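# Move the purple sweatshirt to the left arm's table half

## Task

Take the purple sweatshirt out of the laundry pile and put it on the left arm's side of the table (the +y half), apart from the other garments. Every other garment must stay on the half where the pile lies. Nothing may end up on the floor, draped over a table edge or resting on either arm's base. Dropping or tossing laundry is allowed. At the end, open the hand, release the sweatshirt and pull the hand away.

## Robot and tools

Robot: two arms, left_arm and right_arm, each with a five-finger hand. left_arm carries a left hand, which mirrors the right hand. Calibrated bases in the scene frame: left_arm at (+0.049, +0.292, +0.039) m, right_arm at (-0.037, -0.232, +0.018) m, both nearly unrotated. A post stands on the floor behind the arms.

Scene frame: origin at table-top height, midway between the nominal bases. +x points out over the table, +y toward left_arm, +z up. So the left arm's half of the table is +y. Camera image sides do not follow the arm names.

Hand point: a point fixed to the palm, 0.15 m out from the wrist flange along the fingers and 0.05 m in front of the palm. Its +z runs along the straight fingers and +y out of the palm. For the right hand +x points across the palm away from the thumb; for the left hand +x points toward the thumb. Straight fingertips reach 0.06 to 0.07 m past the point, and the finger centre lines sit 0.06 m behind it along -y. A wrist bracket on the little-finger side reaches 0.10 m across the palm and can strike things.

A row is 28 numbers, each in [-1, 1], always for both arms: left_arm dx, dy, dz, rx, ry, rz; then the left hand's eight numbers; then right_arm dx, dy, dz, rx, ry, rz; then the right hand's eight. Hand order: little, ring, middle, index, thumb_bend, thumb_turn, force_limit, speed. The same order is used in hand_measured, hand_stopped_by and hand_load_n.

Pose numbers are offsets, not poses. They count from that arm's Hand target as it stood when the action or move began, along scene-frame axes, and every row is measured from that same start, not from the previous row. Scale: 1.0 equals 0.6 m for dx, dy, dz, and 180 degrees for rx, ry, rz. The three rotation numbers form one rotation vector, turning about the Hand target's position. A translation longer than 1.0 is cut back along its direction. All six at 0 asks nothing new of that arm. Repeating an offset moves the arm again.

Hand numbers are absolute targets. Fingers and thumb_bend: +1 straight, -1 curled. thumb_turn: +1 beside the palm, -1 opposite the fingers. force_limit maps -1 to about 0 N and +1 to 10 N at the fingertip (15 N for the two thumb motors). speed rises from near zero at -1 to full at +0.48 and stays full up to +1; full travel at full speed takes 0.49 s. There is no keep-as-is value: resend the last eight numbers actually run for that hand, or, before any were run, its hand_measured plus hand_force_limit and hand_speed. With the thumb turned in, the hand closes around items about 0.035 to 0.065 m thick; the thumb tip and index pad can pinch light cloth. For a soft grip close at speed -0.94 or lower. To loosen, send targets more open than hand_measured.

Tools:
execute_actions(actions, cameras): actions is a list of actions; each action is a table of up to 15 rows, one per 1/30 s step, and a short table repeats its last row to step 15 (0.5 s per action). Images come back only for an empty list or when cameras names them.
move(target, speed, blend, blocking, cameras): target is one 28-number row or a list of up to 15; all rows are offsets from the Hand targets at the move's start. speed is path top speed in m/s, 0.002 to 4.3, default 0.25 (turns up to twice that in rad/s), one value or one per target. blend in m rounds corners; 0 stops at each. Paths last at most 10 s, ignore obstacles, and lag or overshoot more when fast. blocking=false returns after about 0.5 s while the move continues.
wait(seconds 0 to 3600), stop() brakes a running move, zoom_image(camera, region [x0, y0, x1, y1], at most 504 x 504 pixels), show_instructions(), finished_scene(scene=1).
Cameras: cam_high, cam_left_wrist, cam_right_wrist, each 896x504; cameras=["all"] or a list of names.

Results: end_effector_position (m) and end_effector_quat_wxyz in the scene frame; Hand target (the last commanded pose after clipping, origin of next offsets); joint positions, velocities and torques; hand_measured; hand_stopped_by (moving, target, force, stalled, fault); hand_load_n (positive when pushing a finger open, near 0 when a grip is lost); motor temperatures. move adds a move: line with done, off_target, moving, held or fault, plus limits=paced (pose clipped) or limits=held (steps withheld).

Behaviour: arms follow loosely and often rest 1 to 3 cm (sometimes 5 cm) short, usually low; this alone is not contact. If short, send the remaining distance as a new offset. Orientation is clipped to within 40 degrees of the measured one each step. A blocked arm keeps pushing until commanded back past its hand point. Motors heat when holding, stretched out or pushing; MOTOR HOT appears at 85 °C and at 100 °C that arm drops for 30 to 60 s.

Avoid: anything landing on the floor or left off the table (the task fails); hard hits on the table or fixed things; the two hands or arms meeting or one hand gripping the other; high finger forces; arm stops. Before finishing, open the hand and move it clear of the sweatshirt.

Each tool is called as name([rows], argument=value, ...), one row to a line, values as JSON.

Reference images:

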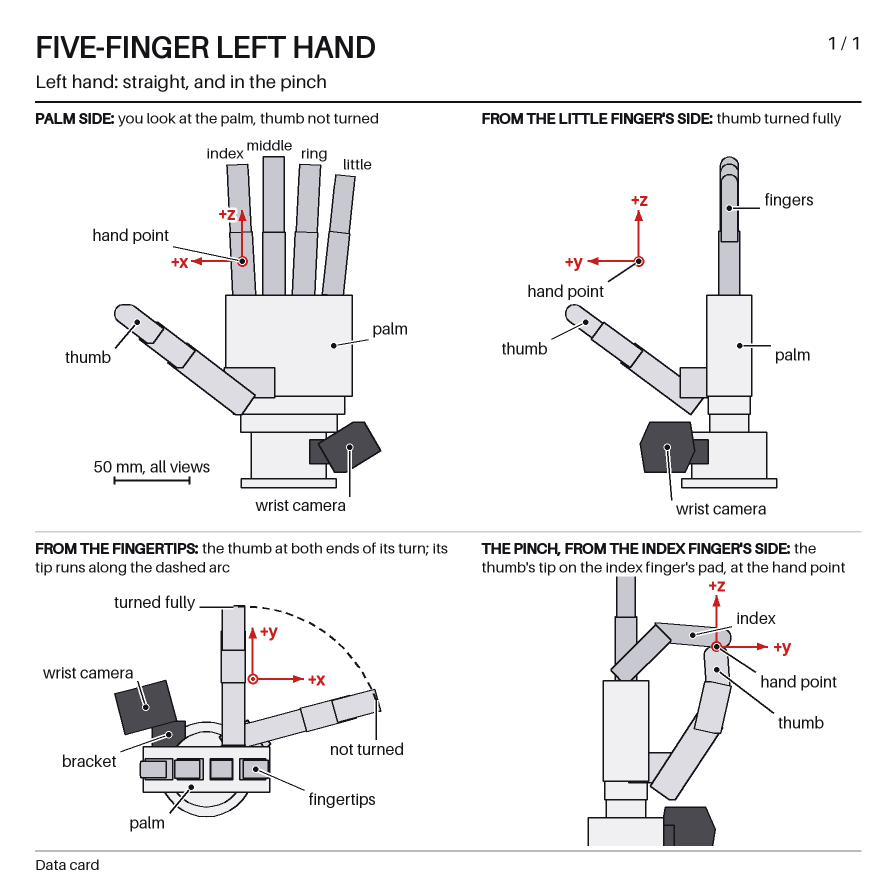

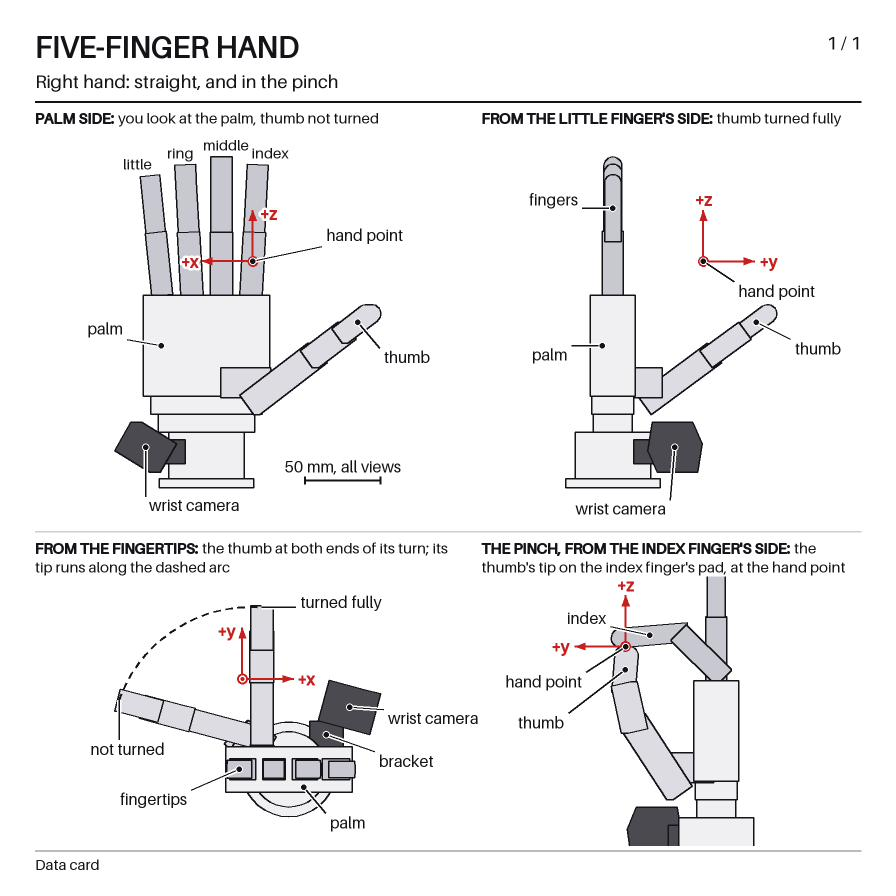

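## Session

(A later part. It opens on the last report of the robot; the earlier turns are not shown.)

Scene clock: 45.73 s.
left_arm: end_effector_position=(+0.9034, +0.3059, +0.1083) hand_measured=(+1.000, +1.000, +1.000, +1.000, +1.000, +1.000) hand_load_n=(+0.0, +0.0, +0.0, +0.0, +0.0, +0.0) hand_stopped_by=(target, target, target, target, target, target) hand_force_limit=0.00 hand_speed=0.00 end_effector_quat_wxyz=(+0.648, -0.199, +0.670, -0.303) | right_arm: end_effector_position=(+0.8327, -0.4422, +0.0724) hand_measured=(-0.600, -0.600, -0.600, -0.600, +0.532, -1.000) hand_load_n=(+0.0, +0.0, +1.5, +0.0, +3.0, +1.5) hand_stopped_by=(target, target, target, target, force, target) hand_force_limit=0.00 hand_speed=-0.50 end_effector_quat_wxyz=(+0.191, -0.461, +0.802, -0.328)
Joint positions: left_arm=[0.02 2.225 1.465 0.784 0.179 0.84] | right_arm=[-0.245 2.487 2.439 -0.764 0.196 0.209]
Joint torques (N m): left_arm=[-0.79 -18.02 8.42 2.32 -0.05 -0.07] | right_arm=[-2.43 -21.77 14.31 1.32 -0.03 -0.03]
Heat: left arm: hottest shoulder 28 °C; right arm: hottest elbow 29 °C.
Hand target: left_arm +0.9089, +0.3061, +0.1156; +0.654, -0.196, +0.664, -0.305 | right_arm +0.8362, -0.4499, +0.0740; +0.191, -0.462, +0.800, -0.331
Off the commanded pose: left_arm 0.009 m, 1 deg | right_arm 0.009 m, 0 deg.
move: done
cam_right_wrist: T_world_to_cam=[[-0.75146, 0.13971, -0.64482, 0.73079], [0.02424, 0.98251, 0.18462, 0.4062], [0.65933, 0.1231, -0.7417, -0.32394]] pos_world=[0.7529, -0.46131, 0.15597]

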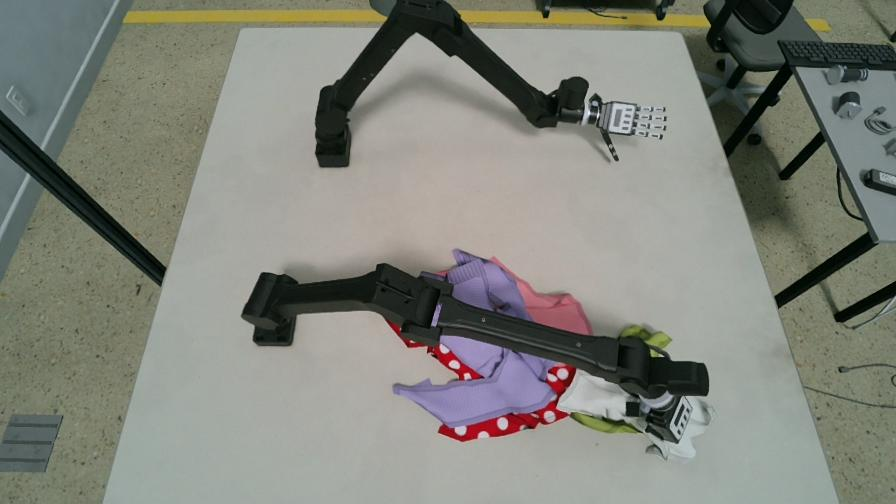

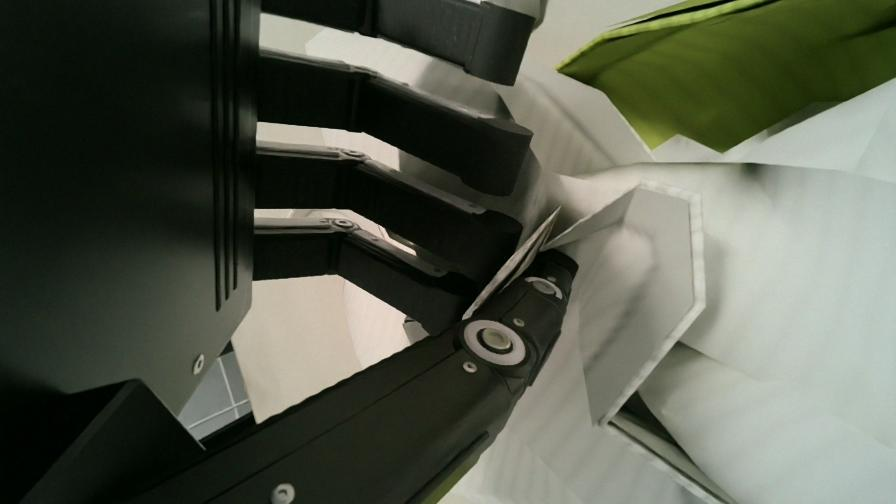

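move([
  [0,0,0,0,0,0,1,1,1,1,1,1,0,0,0.01,0,-0.03,0,0,0,-0.6,-0.6,-0.6,-0.6,-0.2,-1,0,-0.5],
  [0,0,0,0,0,0,1,1,1,1,1,1,0,0,0.01,0,-0.03,0,0,0,0.2,0.2,0.2,0.2,1,-1,0,-0.4],
], speed=[0.1,0.1])

move([
  [0,0,0,0,0,0,1,1,1,1,1,1,0,0,0,0,0.45,0,0,0,0.2,0.2,0.2,0.2,1,-1,0,-0.4],
  [0,0,0,0,0,0,1,1,1,1,1,1,0,0,-0.98,-0.1,0.48,0,0,0,0.2,0.2,0.2,0.2,1,-1,0,-0.4],
], speed=[0.25,0.4], blend=[0.05,0], cameras=["cam_high","cam_right_wrist"])

zoom_image(camera="cam_high", region=[370, 225, 730, 475])

Scene clock: 47.70 s.
left_arm: end_effector_position=(+0.9034, +0.3059, +0.1083) hand_measured=(+1.000, +1.000, +1.000, +1.000, +1.000, +1.000) hand_load_n=(+0.0, +0.0, +0.0, +0.0, +0.0, +0.0) hand_stopped_by=(target, target, target, target, target, target) hand_force_limit=0.00 hand_speed=0.00 end_effector_quat_wxyz=(+0.648, -0.199, +0.670, -0.303) | right_arm: end_effector_position=(+0.8360, -0.4430, +0.0667) hand_measured=(+0.200, +0.200, +0.200, +0.200, +1.000, -1.000) hand_load_n=(+0.0, +0.0, +0.0, +0.0, -0.5, +0.0) hand_stopped_by=(target, target, target, target, target, target) hand_force_limit=0.00 hand_speed=-0.40 end_effector_quat_wxyz=(+0.192, -0.461, +0.802, -0.329)
Joint positions: left_arm=[0.02 2.225 1.465 0.784 0.179 0.84] | right_arm=[-0.245 2.505 2.459 -0.764 0.196 0.209]
Joint torques (N m): left_arm=[-0.38 -17.9 8.4 2.33 -0.05 -0.06] | right_arm=[-2.02 -20.95 14.16 1.91 0.03 -0.03]
Heat: left arm: hottest shoulder 28 °C; right arm: hottest elbow 29 °C.
Hand target: left_arm +0.9089, +0.3061, +0.1156; +0.654, -0.196, +0.664, -0.305 | right_arm +0.8422, -0.4499, +0.0561; +0.191, -0.462, +0.800, -0.331
Off the commanded pose: left_arm 0.009 m, 1 deg | right_arm 0.014 m, 0 deg.
move: off_target (right_arm); target 2's new numbers were sent with right_arm's hand 0.014 m and 0 deg from that target

Scene clock: 51.20 s.
left_arm: end_effector_position=(+0.9034, +0.3059, +0.1083) hand_measured=(+1.000, +1.000, +1.000, +1.000, +1.000, +1.000) hand_load_n=(+0.0, +0.0, +0.0, -0.5, -0.5, +0.0) hand_stopped_by=(target, target, target, target, target, target) hand_force_limit=0.00 hand_speed=0.00 end_effector_quat_wxyz=(+0.648, -0.199, +0.670, -0.303) | right_arm: end_effector_position=(+0.2561, -0.5116, +0.3506) hand_measured=(+0.200, +0.200, +0.200, +0.200, +1.000, -1.000) hand_load_n=(+0.0, +0.0, +0.0, +0.0, +0.0, +0.0) hand_stopped_by=(target, target, target, target, target, target) hand_force_limit=0.00 hand_speed=-0.40 end_effector_quat_wxyz=(+0.194, -0.456, +0.798, -0.342)
Joint positions: left_arm=[0.02 2.225 1.465 0.784 0.179 0.84] | right_arm=[-0.927 1.052 1.239 -0.988 -0.276 -0.278]
Joint torques (N m): left_arm=[-0.67 -18.08 8.46 2.33 -0.05 -0.06] | right_arm=[-1.96 -4.66 10.45 1.28 -0.35 -0.01]
Heat: left arm: hottest shoulder 28 °C; right arm: hottest elbow 29 °C.
Hand target: left_arm +0.9089, +0.3061, +0.1156; +0.654, -0.196, +0.664, -0.305 | right_arm +0.2542, -0.5100, +0.3441; +0.191, -0.462, +0.800, -0.331
Off the commanded pose: left_arm 0.009 m, 1 deg | right_arm 0.007 m, 1 deg.
elbow stopped short (right arm): the move would have taken joint 3 (elbow) straighter than the controller allows.
move: done
cam_right_wrist: T_world_to_cam=[[-0.73701, 0.13128, -0.66301, 0.48498], [0.02719, 0.98592, 0.16499, 0.4449], [0.67534, 0.10357, -0.7302, 0.25296]] pos_world=[0.1745, -0.52851, 0.43286]

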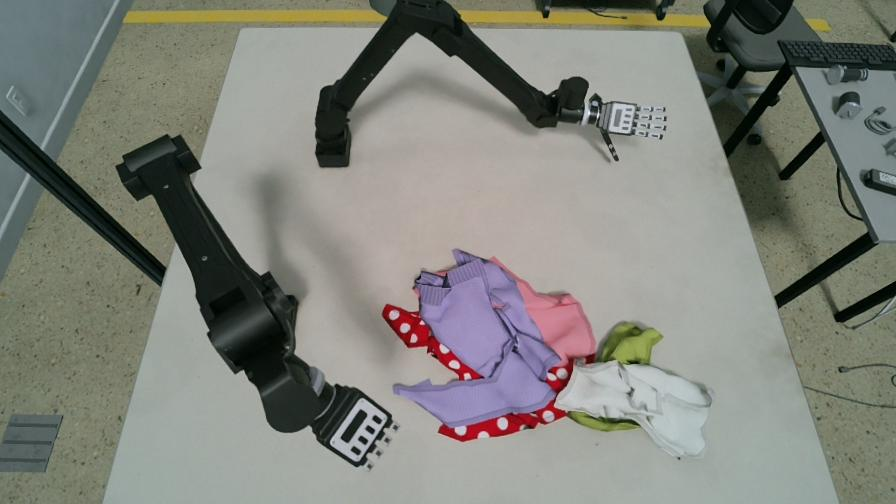

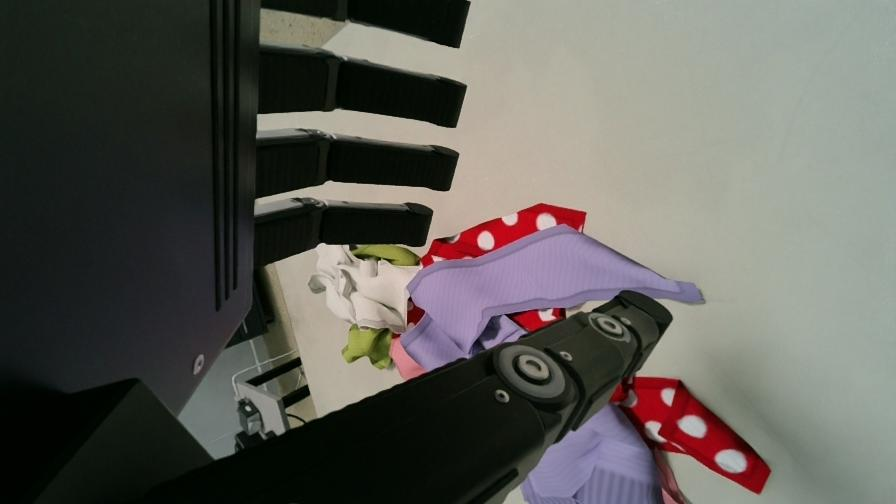

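Scaled by 1.400 from the camera's image (finer frame: 1280x720).

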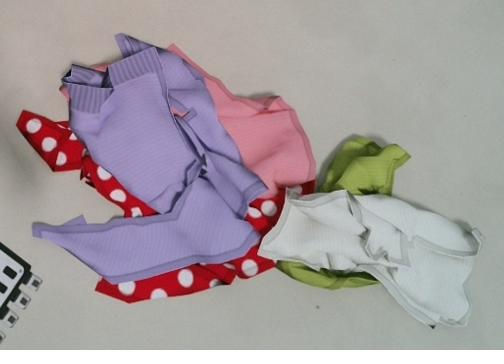

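move([
  [-0.515,-0.343,0.307,-0.1045,0.3417,-0.1049,1,1,1,1,1,-1,0,0,0,0,0,0,0,0,0.2,0.2,0.2,0.2,1,-1,0,-0.4],
], speed=[0.3], cameras=["cam_high","cam_left_wrist"])

Scene clock: 54.53 s.
left_arm: end_effector_position=(+0.5907, +0.1067, +0.2740) hand_measured=(+1.000, +1.000, +1.000, +1.000, +1.000, -1.000) hand_load_n=(+0.0, +0.0, +0.0, +0.0, +0.0, +0.0) hand_stopped_by=(target, target, target, target, target, target) hand_force_limit=0.00 hand_speed=0.00 end_effector_quat_wxyz=(+0.116, -0.323, +0.872, -0.348) | right_arm: end_effector_position=(+0.2560, -0.5117, +0.3506) hand_measured=(+0.200, +0.200, +0.200, +0.200, +1.000, -1.000) hand_load_n=(+0.0, +0.0, +0.0, +0.0, -0.5, +0.0) hand_stopped_by=(target, target, target, target, target, target) hand_force_limit=0.00 hand_speed=-0.40 end_effector_quat_wxyz=(+0.194, -0.457, +0.798, -0.342)
Joint positions: left_arm=[-0.193 1.588 1.51 -0.877 0.462 0.529] | right_arm=[-0.927 1.052 1.239 -0.988 -0.276 -0.279]
Joint torques (N m): left_arm=[-1.03 -12.86 12.55 1.06 0.28 -0.16] | right_arm=[-1.73 -4.84 10.45 1.2 -0.34 -0.01]
Heat: left arm: hottest shoulder 28 °C; right arm: hottest elbow 29 °C.
Hand target: left_arm +0.6000, +0.1003, +0.2999; +0.131, -0.316, +0.868, -0.360 | right_arm +0.2542, -0.5100, +0.3441; +0.191, -0.462, +0.800, -0.331
Off the commanded pose: left_arm 0.028 m, 2 deg | right_arm 0.007 m, 1 deg.
move: off_target (left_arm)
cam_left_wrist: T_world_to_cam=[[0.21605, -0.73109, 0.64717, -0.2179], [-0.97015, -0.08596, 0.22676, 0.51617], [-0.11015, -0.67685, -0.72784, 0.45232]] pos_world=[0.59766, 0.19122, 0.35319]

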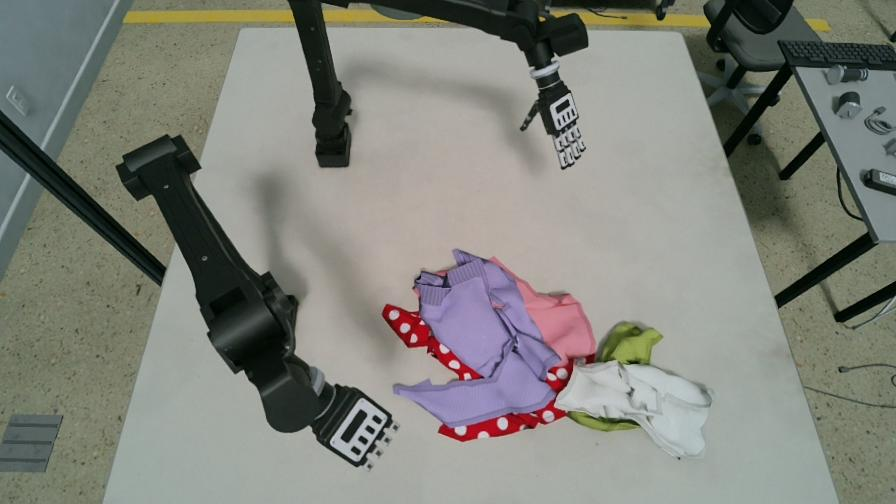

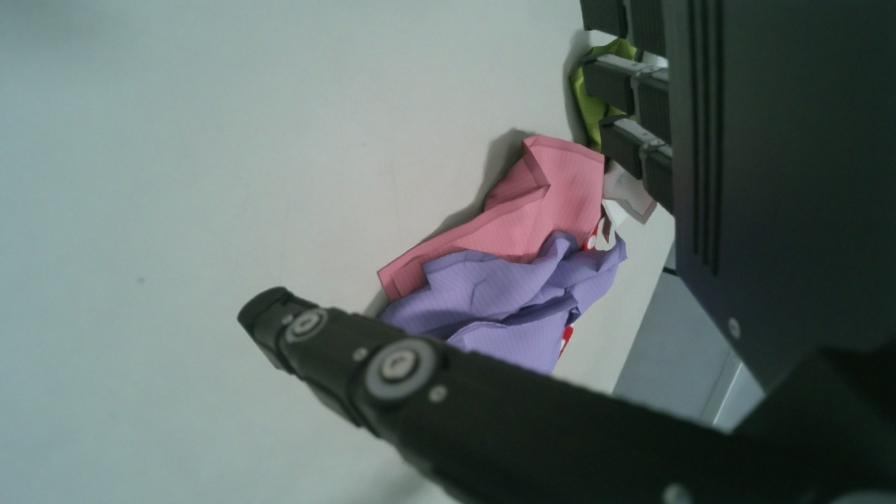

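move([
  [-0.15,-0.63,-0.13,0,0,0,0.2,0.2,0.2,0.2,1,-1,0,0,0,0,0,0,0,0,0.2,0.2,0.2,0.2,1,-1,0,-0.4],
], speed=[0.25], cameras=["cam_high","cam_left_wrist"])

Scene clock: 57.07 s.
left_arm: end_effector_position=(+0.4965, -0.2666, +0.2084) hand_measured=(+0.200, +0.200, +0.200, +0.200, +1.000, -1.000) hand_load_n=(+0.0, -0.5, +0.5, +0.0, +0.0, +0.0) hand_stopped_by=(target, target, target, target, target, target) hand_force_limit=0.00 hand_speed=0.00 end_effector_quat_wxyz=(+0.126, -0.313, +0.876, -0.346) | right_arm: end_effector_position=(+0.2560, -0.5117, +0.3506) hand_measured=(+0.200, +0.200, +0.200, +0.200, +1.000, -1.000) hand_load_n=(+0.0, +0.0, +0.0, +0.0, +0.0, +0.0) hand_stopped_by=(target, target, target, target, target, target) hand_force_limit=0.00 hand_speed=-0.40 end_effector_quat_wxyz=(+0.194, -0.457, +0.798, -0.342)
Joint positions: left_arm=[-0.858 1.873 1.702 -0.646 0.021 0.027] | right_arm=[-0.927 1.052 1.239 -0.988 -0.276 -0.279]
Joint torques (N m): left_arm=[0.21 -14.97 12.72 1.61 -0.1 -0.13] | right_arm=[-1.67 -4.72 10.44 1.21 -0.37 -0.04]
Heat: left arm: hottest shoulder 28 °C; right arm: hottest elbow 29 °C.
Hand target: left_arm +0.5098, -0.2778, +0.2216; +0.131, -0.316, +0.868, -0.359 | right_arm +0.2542, -0.5100, +0.3441; +0.191, -0.462, +0.800, -0.331
Off the commanded pose: left_arm 0.022 m, 2 deg | right_arm 0.007 m, 1 deg.
move: off_target (left_arm)
cam_left_wrist: T_world_to_cam=[[0.19282, -0.74259, 0.64138, -0.41837], [-0.97584, -0.07666, 0.20461, 0.41737], [-0.10277, -0.66534, -0.73943, 0.14327]] pos_world=[0.50268, -0.18336, 0.28887]

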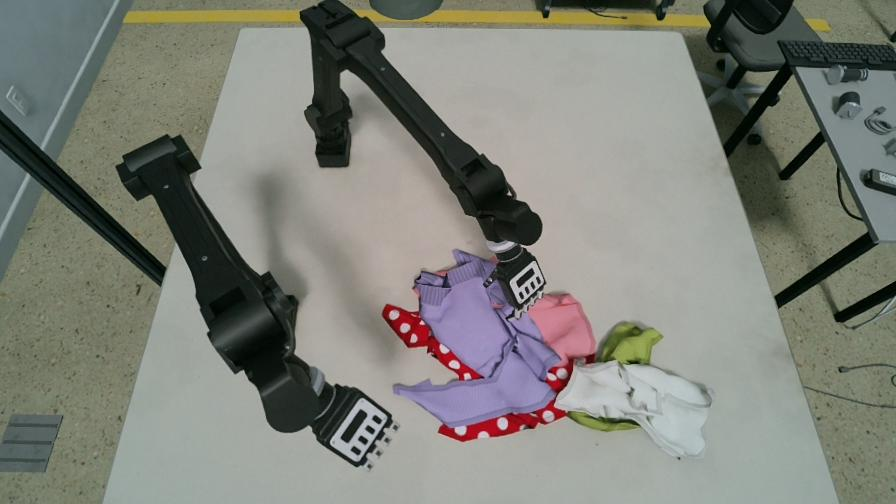

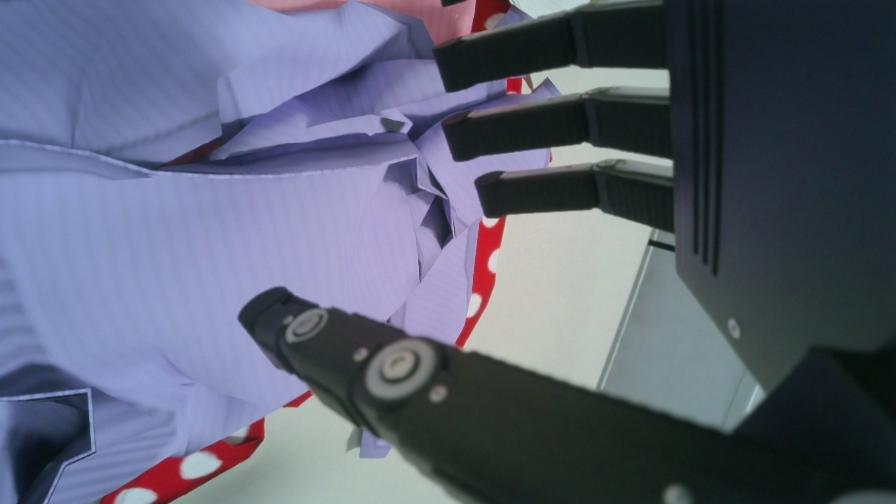

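move([
  [0,0,-0.17,0,0,0,0.2,0.2,0.2,0.2,1,-1,0,0,0,0,0,0,0,0,0.2,0.2,0.2,0.2,1,-1,0,-0.4],
], speed=[0.12], cameras=["cam_high","cam_left_wrist"])

Scene clock: 58.60 s.
left_arm: end_effector_position=(+0.5061, -0.2776, +0.1291) hand_measured=(+0.200, +0.200, +0.200, +0.200, +1.000, -1.000) hand_load_n=(+0.0, +0.0, +0.0, +0.0, +0.0, +0.0) hand_stopped_by=(target, target, target, target, target, target) hand_force_limit=0.00 hand_speed=0.00 end_effector_quat_wxyz=(+0.131, -0.311, +0.870, -0.360) | right_arm: end_effector_position=(+0.2560, -0.5117, +0.3506) hand_measured=(+0.200, +0.200, +0.200, +0.200, +1.000, -1.000) hand_load_n=(+0.0, +0.0, +0.0, +0.0, +0.0, +0.0) hand_stopped_by=(target, target, target, target, target, target) hand_force_limit=0.00 hand_speed=-0.40 end_effector_quat_wxyz=(+0.194, -0.457, +0.798, -0.342)
Joint positions: left_arm=[-0.858 1.95 1.591 -0.425 0.021 0.027] | right_arm=[-0.927 1.052 1.239 -0.988 -0.276 -0.279]
Joint torques (N m): left_arm=[-0.32 -15.5 8.43 2.29 -0.1 -0.16] | right_arm=[-1.79 -4.72 10.41 1.21 -0.38 -0.02]
Heat: left arm: hottest shoulder 28 °C; right arm: hottest elbow 29 °C.
Hand target: left_arm +0.5098, -0.2778, +0.1197; +0.131, -0.316, +0.868, -0.359 | right_arm +0.2542, -0.5100, +0.3441; +0.191, -0.462, +0.800, -0.331
Off the commanded pose: left_arm 0.010 m, 1 deg | right_arm 0.007 m, 1 deg.
move: done
cam_left_wrist: T_world_to_cam=[[0.17898, -0.7264, 0.66356, -0.36893], [-0.98001, -0.0721, 0.18541, 0.44799], [-0.08684, -0.68348, -0.72479, 0.0634]] pos_world=[0.51058, -0.19236, 0.20769]

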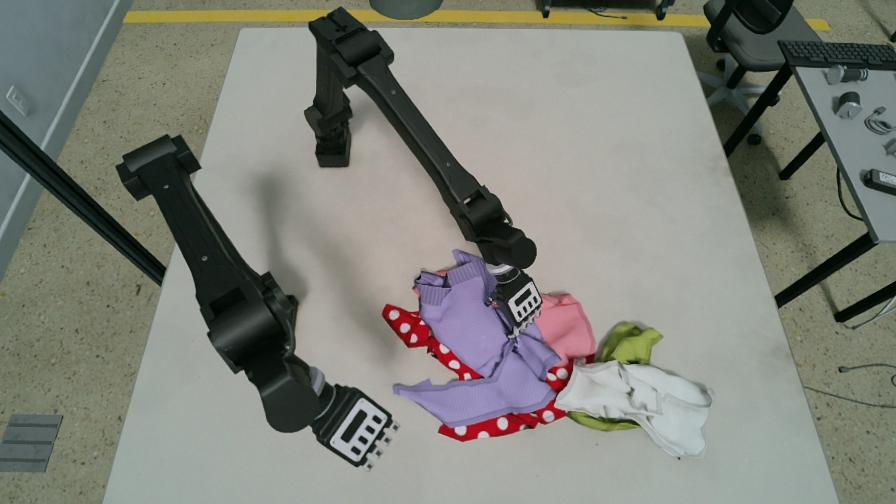

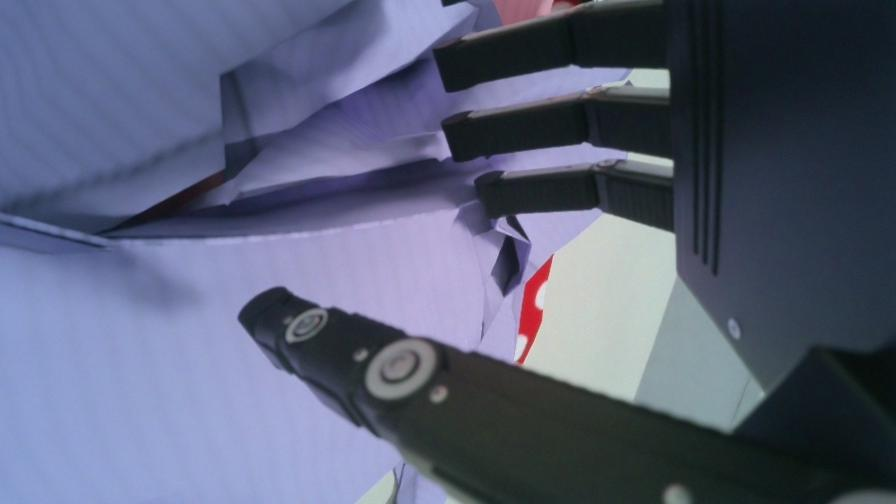

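move([
  [0,-0.01,-0.09,0,0,0,0.2,0.2,0.2,0.2,1,-1,0,0,0,0,0,0,0,0,0.2,0.2,0.2,0.2,1,-1,0,-0.4],
], speed=[0.1], cameras=["cam_high","cam_left_wrist"])

Scene clock: 59.73 s.
left_arm: end_effector_position=(+0.5142, -0.2867, +0.0987) hand_measured=(+0.200, +0.200, +0.200, +0.200, +1.000, -1.000) hand_load_n=(+0.0, +0.0, -1.5, -0.5, +0.0, +0.0) hand_stopped_by=(target, target, target, target, target, target) hand_force_limit=0.00 hand_speed=0.00 end_effector_quat_wxyz=(+0.138, -0.311, +0.861, -0.377) | right_arm: end_effector_position=(+0.2560, -0.5117, +0.3506) hand_measured=(+0.200, +0.200, +0.200, +0.200, +1.000, -1.000) hand_load_n=(+0.0, +0.5, +0.0, +0.0, +0.0, +0.0) hand_stopped_by=(target, target, target, target, target, target) hand_force_limit=0.00 hand_speed=-0.40 end_effector_quat_wxyz=(+0.194, -0.457, +0.798, -0.342)
Joint positions: left_arm=[-0.858 1.995 1.558 -0.307 0.019 0.021] | right_arm=[-0.927 1.052 1.239 -0.988 -0.276 -0.279]
Joint torques (N m): left_arm=[-0.85 -14.56 7.46 2.19 -0.16 -0.13] | right_arm=[-1.79 -4.78 10.35 1.22 -0.35 -0.01]
Heat: left arm: hottest shoulder 28 °C; right arm: hottest elbow 29 °C.
Hand target: left_arm +0.5098, -0.2838, +0.0656; +0.131, -0.316, +0.868, -0.359 | right_arm +0.2542, -0.5100, +0.3441; +0.191, -0.462, +0.800, -0.331
Off the commanded pose: left_arm 0.033 m, 2 deg | right_arm 0.007 m, 1 deg.
move: off_target (left_arm)
cam_left_wrist: T_world_to_cam=[[0.16708, -0.70366, 0.69061, -0.34677], [-0.98377, -0.07251, 0.16411, 0.46482], [-0.0654, -0.70682, -0.70436, 0.01604]] pos_world=[0.51626, -0.19897, 0.1745]

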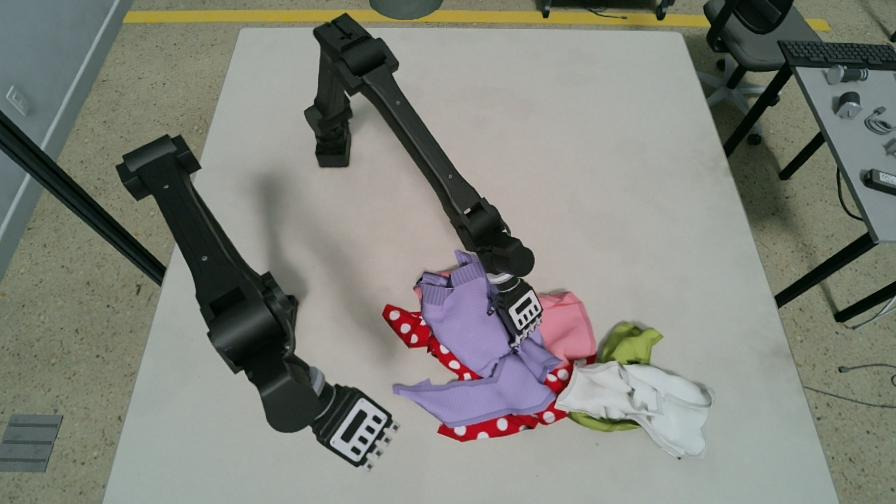

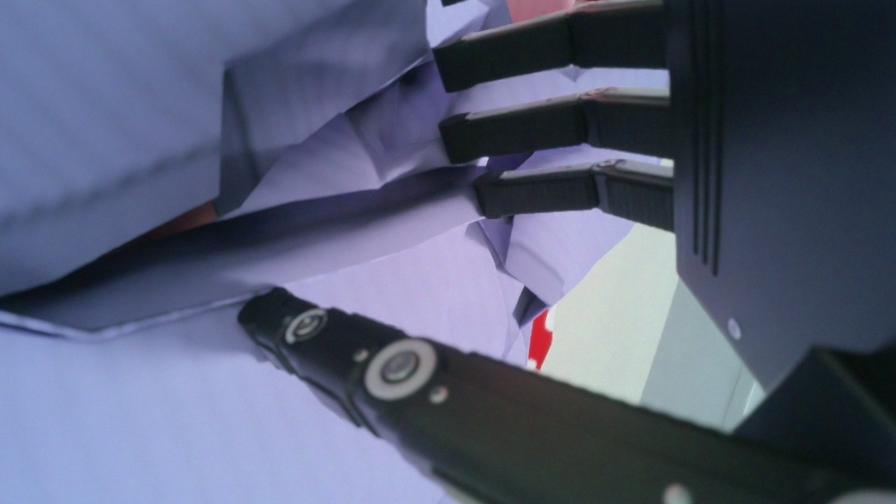

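move([
  [0,0,-0.04,0,0,0,0.2,0.2,0.2,0.2,1,-1,0,-0.5,0,0,0,0,0,0,0.2,0.2,0.2,0.2,1,-1,0,-0.4],
  [0,0,-0.04,0,0,0,-0.6,-0.6,-0.6,-0.6,-0.2,-1,0,-0.5,0,0,0,0,0,0,0.2,0.2,0.2,0.2,1,-1,0,-0.4],
], speed=[0.08,0.08], cameras=["cam_high","cam_left_wrist"])

Scene clock: 61.53 s.
left_arm: end_effector_position=(+0.5164, -0.2891, +0.0763) hand_measured=(-0.600, -0.600, -0.598, -0.600, +0.532, -1.000) hand_load_n=(+0.0, +0.0, +6.0, +0.0, +7.5, +1.5) hand_stopped_by=(target, target, force, target, force, target) hand_force_limit=0.00 hand_speed=-0.50 end_effector_quat_wxyz=(+0.139, -0.312, +0.859, -0.381) | right_arm: end_effector_position=(+0.2560, -0.5117, +0.3506) hand_measured=(+0.200, +0.200, +0.200, +0.200, +1.000, -1.000) hand_load_n=(+0.0, +0.0, +0.0, +0.0, +0.0, +0.0) hand_stopped_by=(target, target, target, target, target, target) hand_force_limit=0.00 hand_speed=-0.40 end_effector_quat_wxyz=(+0.194, -0.457, +0.798, -0.342)
Joint positions: left_arm=[-0.858 2.025 1.539 -0.248 0.017 0.018] | right_arm=[-0.927 1.052 1.239 -0.988 -0.276 -0.279]
Joint torques (N m): left_arm=[-0.62 -14.56 7.17 1.8 -0.11 -0.11] | right_arm=[-1.79 -4.89 10.45 1.21 -0.35 -0.02]
Heat: left arm: hottest shoulder 28 °C; right arm: hottest elbow 29 °C.
Hand target: left_arm +0.5098, -0.2838, +0.0416; +0.131, -0.316, +0.868, -0.359 | right_arm +0.2542, -0.5100, +0.3441; +0.191, -0.462, +0.800, -0.331
Off the commanded pose: left_arm 0.036 m, 3 deg | right_arm 0.007 m, 1 deg.
move: off_target (left_arm); target 2's new numbers were sent with left_arm's hand 0.049 m and 4 deg from that target
cam_left_wrist: T_world_to_cam=[[0.16545, -0.69799, 0.69673, -0.33128], [-0.98442, -0.07419, 0.15945, 0.47075], [-0.0596, -0.71225, -0.69939, -0.00612]] pos_world=[0.51786, -0.20067, 0.15147]

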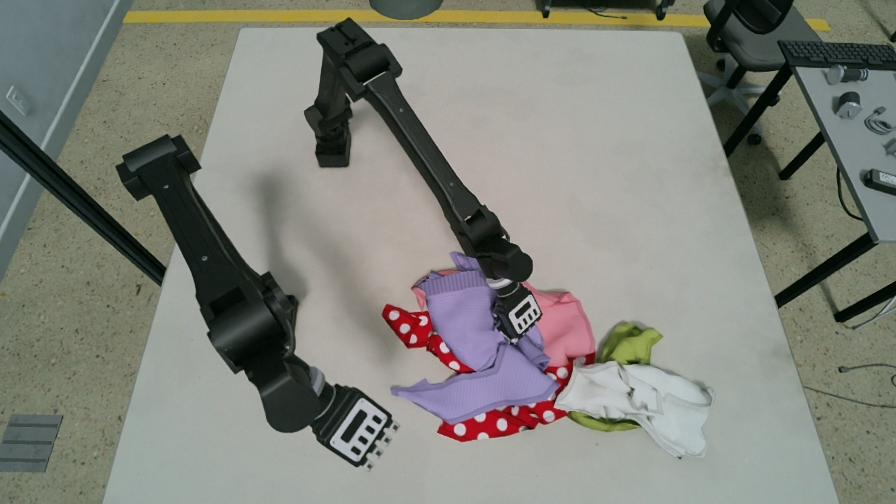

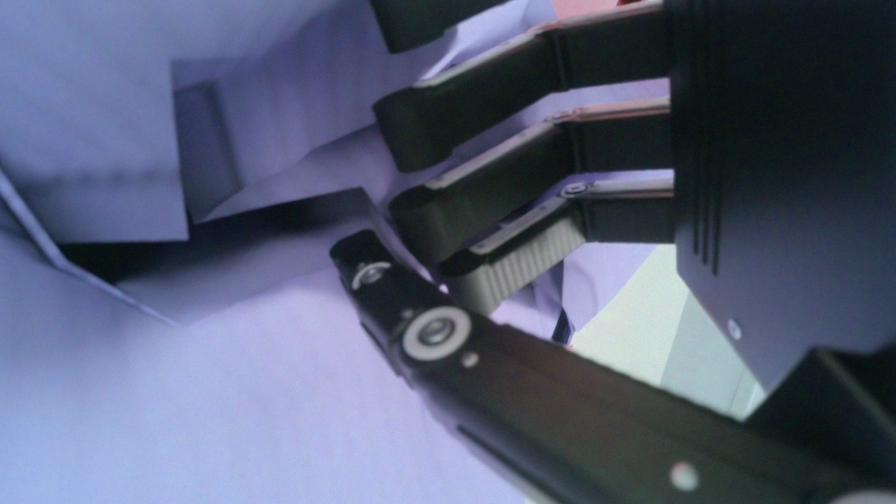

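Looks like purple is gripped between thumb and middle finger. Lift.

move([
  [0,0,0.3,0,0,0,-0.6,-0.6,-0.6,-0.6,-0.2,-1,0,-0.5,0,0,0,0,0,0,0.2,0.2,0.2,0.2,1,-1,0,-0.4],
], speed=[0.12], cameras=["cam_high","cam_left_wrist"])

zoom_image(camera="cam_high", region=[370, 225, 730, 475])

Scene clock: 63.77 s.
left_arm: end_effector_position=(+0.5020, -0.2727, +0.1907) hand_measured=(-0.600, -0.600, -0.598, -0.600, +0.532, -1.000) hand_load_n=(+0.0, +0.0, +5.0, +0.0, +5.5, +2.0) hand_stopped_by=(target, target, force, target, force, target) hand_force_limit=0.00 hand_speed=-0.50 end_effector_quat_wxyz=(+0.123, -0.319, +0.877, -0.338) | right_arm: end_effector_position=(+0.2560, -0.5117, +0.3506) hand_measured=(+0.200, +0.200, +0.200, +0.200, +1.000, -1.000) hand_load_n=(+0.0, +0.0, +0.0, +0.0, +0.0, +0.0) hand_stopped_by=(target, target, target, target, target, target) hand_force_limit=0.00 hand_speed=-0.40 end_effector_quat_wxyz=(+0.194, -0.457, +0.798, -0.342)
Joint positions: left_arm=[-0.858 1.914 1.722 -0.643 0.017 0.018] | right_arm=[-0.927 1.052 1.239 -0.988 -0.276 -0.279]
Joint torques (N m): left_arm=[-0.73 -17.49 12.57 1.25 -0.12 -0.11] | right_arm=[-1.49 -4.84 10.4 1.21 -0.34 -0.02]
Heat: left arm: hottest shoulder 28 °C; right arm: hottest elbow 29 °C.
Hand target: left_arm +0.5098, -0.2838, +0.2219; +0.131, -0.316, +0.868, -0.360 | right_arm +0.2542, -0.5100, +0.3441; +0.191, -0.462, +0.800, -0.331
Off the commanded pose: left_arm 0.034 m, 3 deg | right_arm 0.007 m, 1 deg.
move: off_target (left_arm)
cam_left_wrist: T_world_to_cam=[[0.20949, -0.74793, 0.62985, -0.42021], [-0.97188, -0.08846, 0.21821, 0.41817], [-0.10749, -0.65785, -0.74544, 0.13227]] pos_world=[0.50866, -0.19028, 0.27202]

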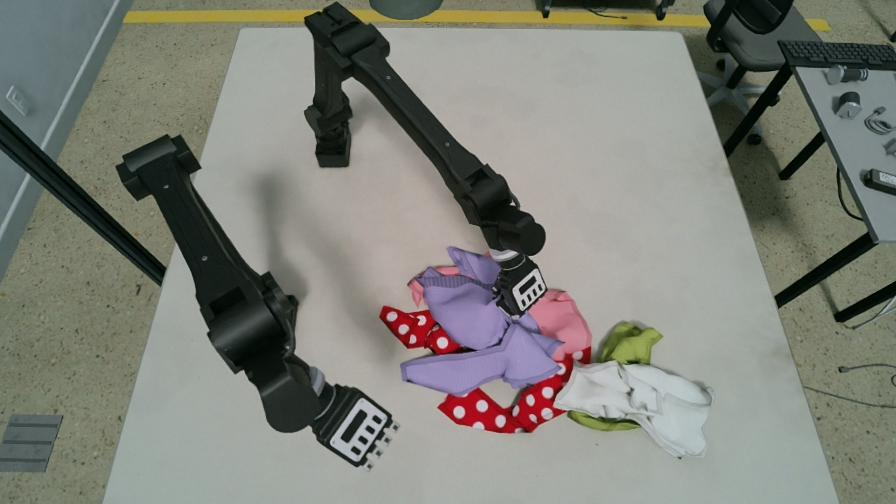

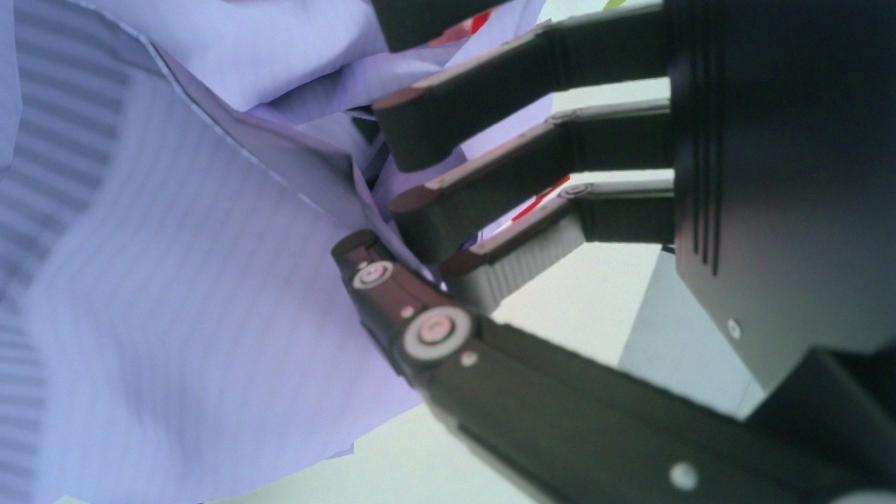

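Scaled by 1.400 from the camera's image (finer frame: 1280x720).

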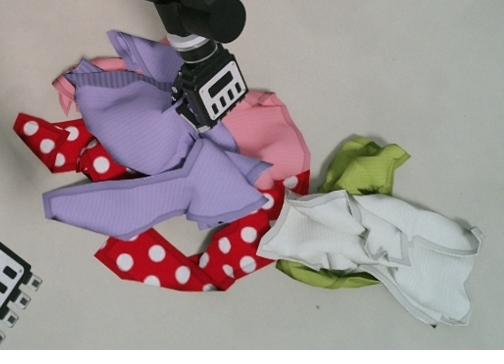

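move([
  [0,0.02,0.4,0,0,0,-0.6,-0.6,-0.6,-0.6,-0.2,-1,0,-0.5,0,0,0,0,0,0,0.2,0.2,0.2,0.2,1,-1,0,-0.4],
], speed=[0.15], cameras=["cam_high","cam_left_wrist"])

zoom_image(camera="cam_high", region=[370, 225, 730, 475])

Scene clock: 67.23 s.
left_arm: end_effector_position=(+0.5016, -0.2734, +0.4553) hand_measured=(-0.600, -0.600, -0.598, -0.600, +0.532, -1.000) hand_load_n=(+0.0, +0.0, +5.5, +0.0, +6.0, +2.0) hand_stopped_by=(target, target, force, target, force, target) hand_force_limit=0.00 hand_speed=-0.50 end_effector_quat_wxyz=(+0.126, -0.316, +0.871, -0.353) | right_arm: end_effector_position=(+0.2560, -0.5117, +0.3506) hand_measured=(+0.200, +0.200, +0.200, +0.200, +1.000, -1.000) hand_load_n=(+0.0, +0.0, +0.0, +0.0, +0.0, +0.0) hand_stopped_by=(target, target, target, target, target, target) hand_force_limit=0.00 hand_speed=-0.40 end_effector_quat_wxyz=(+0.194, -0.457, +0.798, -0.342)
Joint positions: left_arm=[-0.858 2.129 2.794 -1.467 0.021 0.018] | right_arm=[-0.927 1.052 1.239 -0.988 -0.276 -0.279]
Joint torques (N m): left_arm=[0.32 -15.97 11.19 1.37 0.08 -0.02] | right_arm=[-1.61 -5.01 10.45 1.24 -0.36 -0.01]
Heat: left arm: hottest shoulder 28 °C; right arm: hottest elbow 29 °C.
Hand target: left_arm +0.5098, -0.2719, +0.4617; +0.131, -0.316, +0.868, -0.359 | right_arm +0.2542, -0.5100, +0.3441; +0.191, -0.462, +0.800, -0.331
Off the commanded pose: left_arm 0.011 m, 1 deg | right_arm 0.007 m, 1 deg.
move: off_target (left_arm)
cam_left_wrist: T_world_to_cam=[[0.19479, -0.73136, 0.65358, -0.58615], [-0.97627, -0.08026, 0.20115, 0.37216], [-0.09466, -0.67725, -0.72964, 0.31015]] pos_world=[0.50687, -0.18877, 0.53454]

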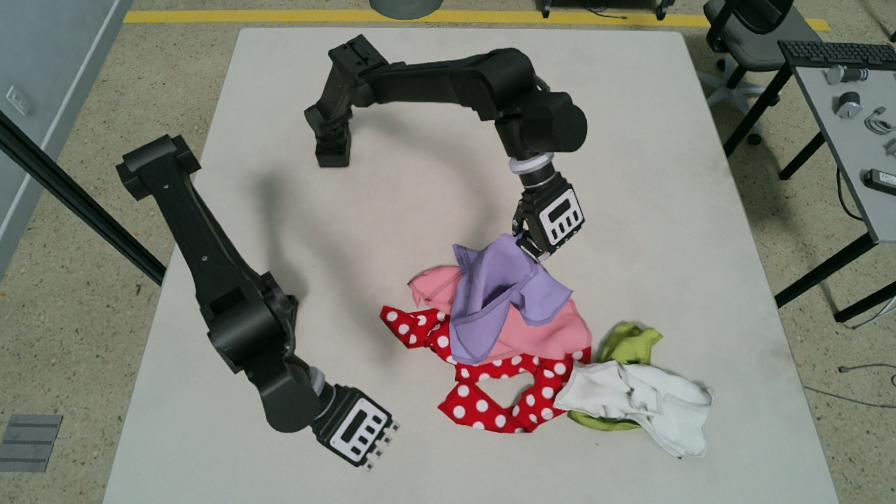

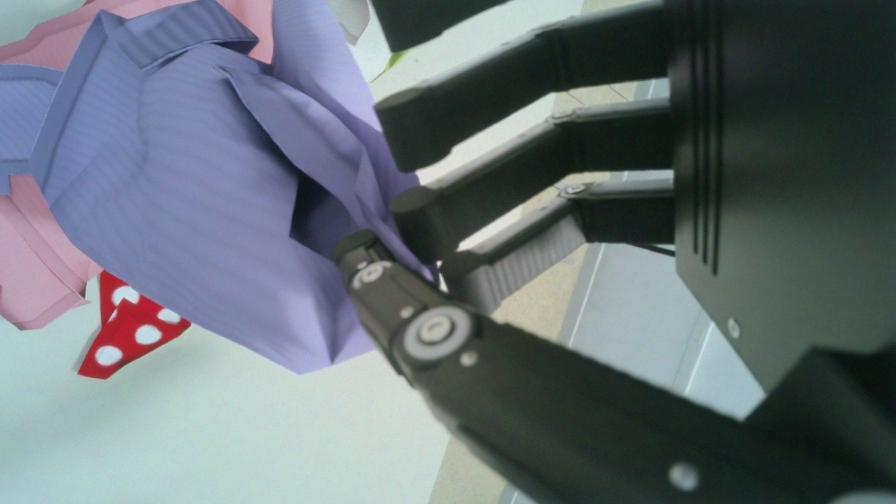

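Scaled by 1.400 from the camera's image (finer frame: 1280x720).

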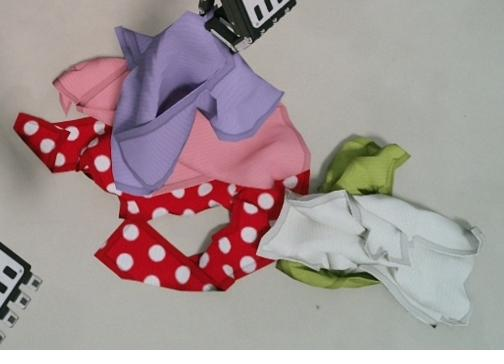

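move([
  [-0.08,0.15,0.1,0,0,0.05,-0.6,-0.6,-0.6,-0.6,-0.2,-1,0,-0.5,0,0,0,0,0,0,0.2,0.2,0.2,0.2,1,-1,0,-0.4],
  [0.1,0.95,0.06,0,0,0.2,-0.6,-0.6,-0.6,-0.6,-0.2,-1,0,-0.5,0,0,0,0,0,0,0.2,0.2,0.2,0.2,1,-1,0,-0.4],
], speed=[0.15,0.25], blend=[0.05,0], cameras=["cam_high","cam_left_wrist"])

Scene clock: 70.83 s.
left_arm: end_effector_position=(+0.5625, +0.2986, +0.4836) hand_measured=(-0.600, -0.600, -0.598, -0.600, +0.532, -1.000) hand_load_n=(+0.0, +0.0, +5.0, +0.0, +6.0, +2.0) hand_stopped_by=(target, target, force, target, force, target) hand_force_limit=0.00 hand_speed=-0.50 end_effector_quat_wxyz=(+0.221, -0.579, +0.729, -0.292) | right_arm: end_effector_position=(+0.2560, -0.5117, +0.3506) hand_measured=(+0.200, +0.200, +0.200, +0.200, +1.000, -1.000) hand_load_n=(+0.0, +0.0, +0.0, +0.0, +0.0, +0.0) hand_stopped_by=(target, target, target, target, target, target) hand_force_limit=0.00 hand_speed=-0.40 end_effector_quat_wxyz=(+0.194, -0.457, +0.798, -0.342)
Joint positions: left_arm=[0.129 1.463 1.922 -1.319 0.262 0.269] | right_arm=[-0.927 1.052 1.239 -0.988 -0.276 -0.279]
Joint torques (N m): left_arm=[-0.79 -9.76 11.07 1.95 0.2 -0.05] | right_arm=[-1.67 -4.54 10.36 1.21 -0.33 -0.02]
Heat: left arm: hottest shoulder 28 °C; right arm: hottest elbow 29 °C.
Hand target: left_arm +0.5699, +0.2983, +0.4976; +0.236, -0.569, +0.728, -0.301 | right_arm +0.2542, -0.5100, +0.3441; +0.191, -0.462, +0.800, -0.331
Off the commanded pose: left_arm 0.016 m, 2 deg | right_arm 0.007 m, 1 deg.
move: off_target (left_arm)
cam_left_wrist: T_world_to_cam=[[0.60738, -0.46412, 0.64473, -0.50579], [-0.72983, -0.64654, 0.22213, 0.49215], [0.31375, -0.60546, -0.73143, 0.4736]] pos_world=[0.5178, 0.37019, 0.56319]

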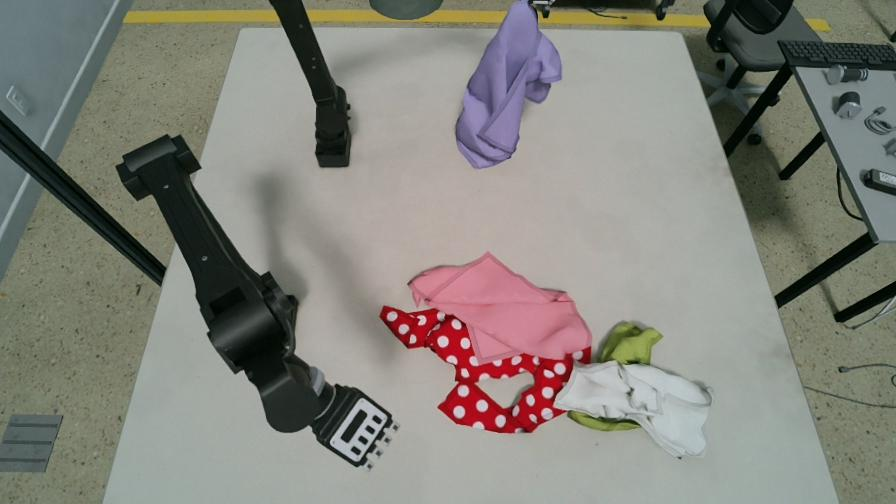

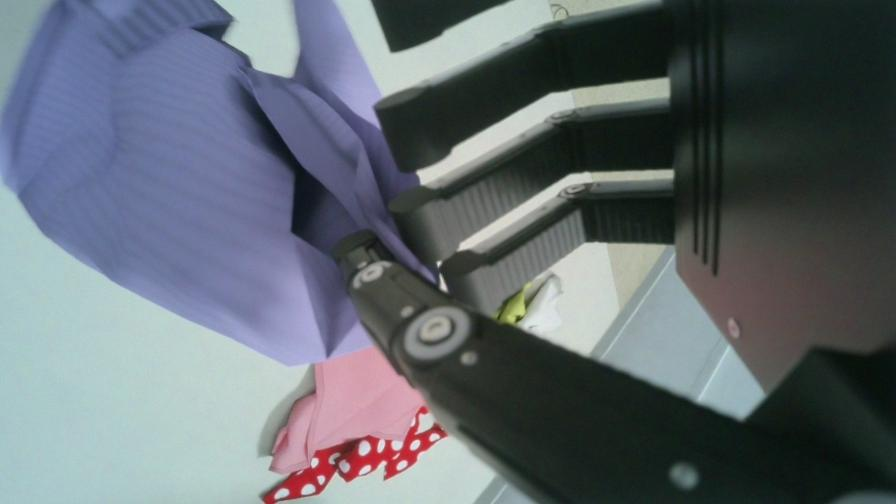

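move([
  [0.1,0.09,-0.72,0,0,0,-0.6,-0.6,-0.6,-0.6,-0.2,-1,0,-0.5,0,0,0,0,0,0,0.2,0.2,0.2,0.2,1,-1,0,-0.4],
], speed=[0.2], cameras=["cam_high","cam_left_wrist"])

Scene clock: 73.80 s.
left_arm: end_effector_position=(+0.6322, +0.3460, +0.0767) hand_measured=(-0.600, -0.600, -0.598, -0.600, +0.532, -1.000) hand_load_n=(+0.0, +0.0, +4.5, +0.0, +7.0, +2.5) hand_stopped_by=(target, target, force, target, force, target) hand_force_limit=0.00 hand_speed=-0.50 end_effector_quat_wxyz=(+0.238, -0.567, +0.727, -0.306) | right_arm: end_effector_position=(+0.2560, -0.5117, +0.3506) hand_measured=(+0.200, +0.200, +0.200, +0.200, +1.000, -1.000) hand_load_n=(+0.0, +0.0, +0.0, +0.0, +0.0, +0.0) hand_stopped_by=(target, target, target, target, target, target) hand_force_limit=0.00 hand_speed=-0.40 end_effector_quat_wxyz=(+0.194, -0.457, +0.798, -0.342)
Joint positions: left_arm=[0.205 1.727 1.106 -0.21 0.324 0.335] | right_arm=[-0.927 1.052 1.239 -0.988 -0.276 -0.279]
Joint torques (N m): left_arm=[0.21 -11.34 7.06 2.11 0.18 0.02] | right_arm=[-1.73 -4.72 10.43 1.17 -0.33 -0.04]
Heat: left arm: hottest shoulder 28 °C; right arm: hottest elbow 29 °C.
Hand target: left_arm +0.6298, +0.3522, +0.0657; +0.236, -0.569, +0.728, -0.301 | right_arm +0.2542, -0.5100, +0.3441; +0.191, -0.462, +0.800, -0.331
Off the commanded pose: left_arm 0.013 m, 1 deg | right_arm 0.007 m, 1 deg.
move: off_target (left_arm)
cam_left_wrist: T_world_to_cam=[[0.57067, -0.47358, 0.67086, -0.23936], [-0.74717, -0.63839, 0.18491, 0.67505], [0.3407, -0.60677, -0.71816, 0.16518]] pos_world=[0.5847, 0.41782, 0.15437]

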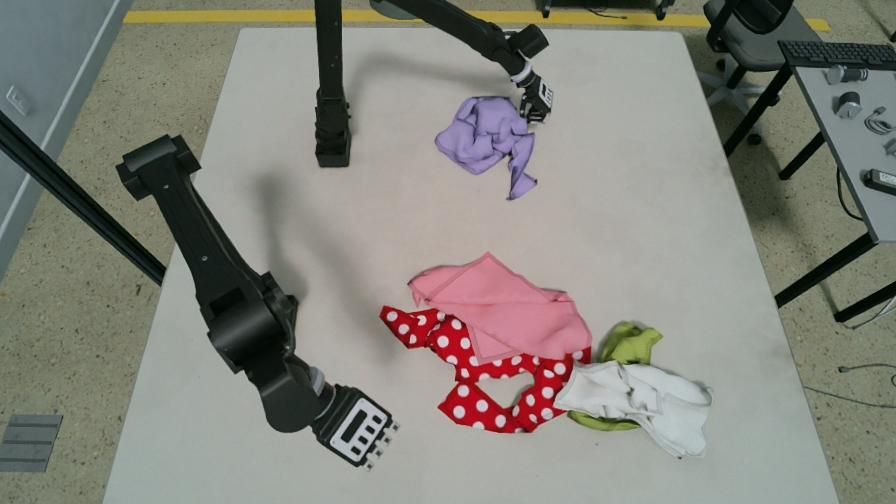

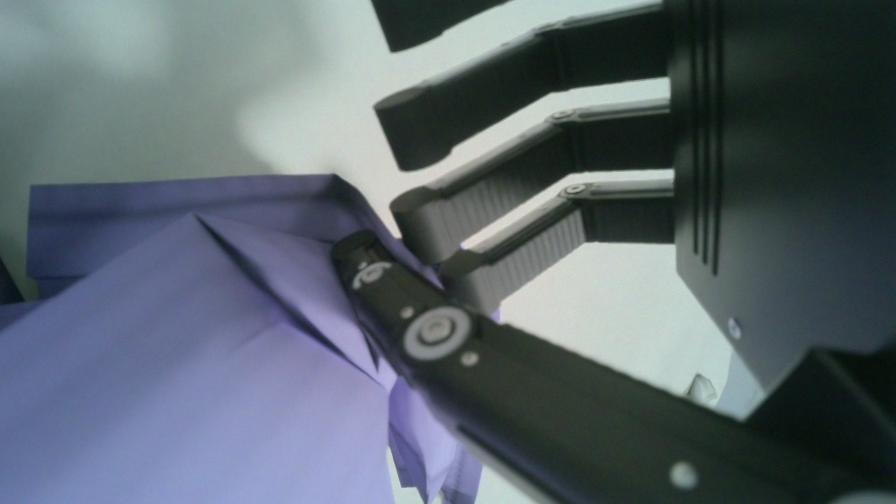

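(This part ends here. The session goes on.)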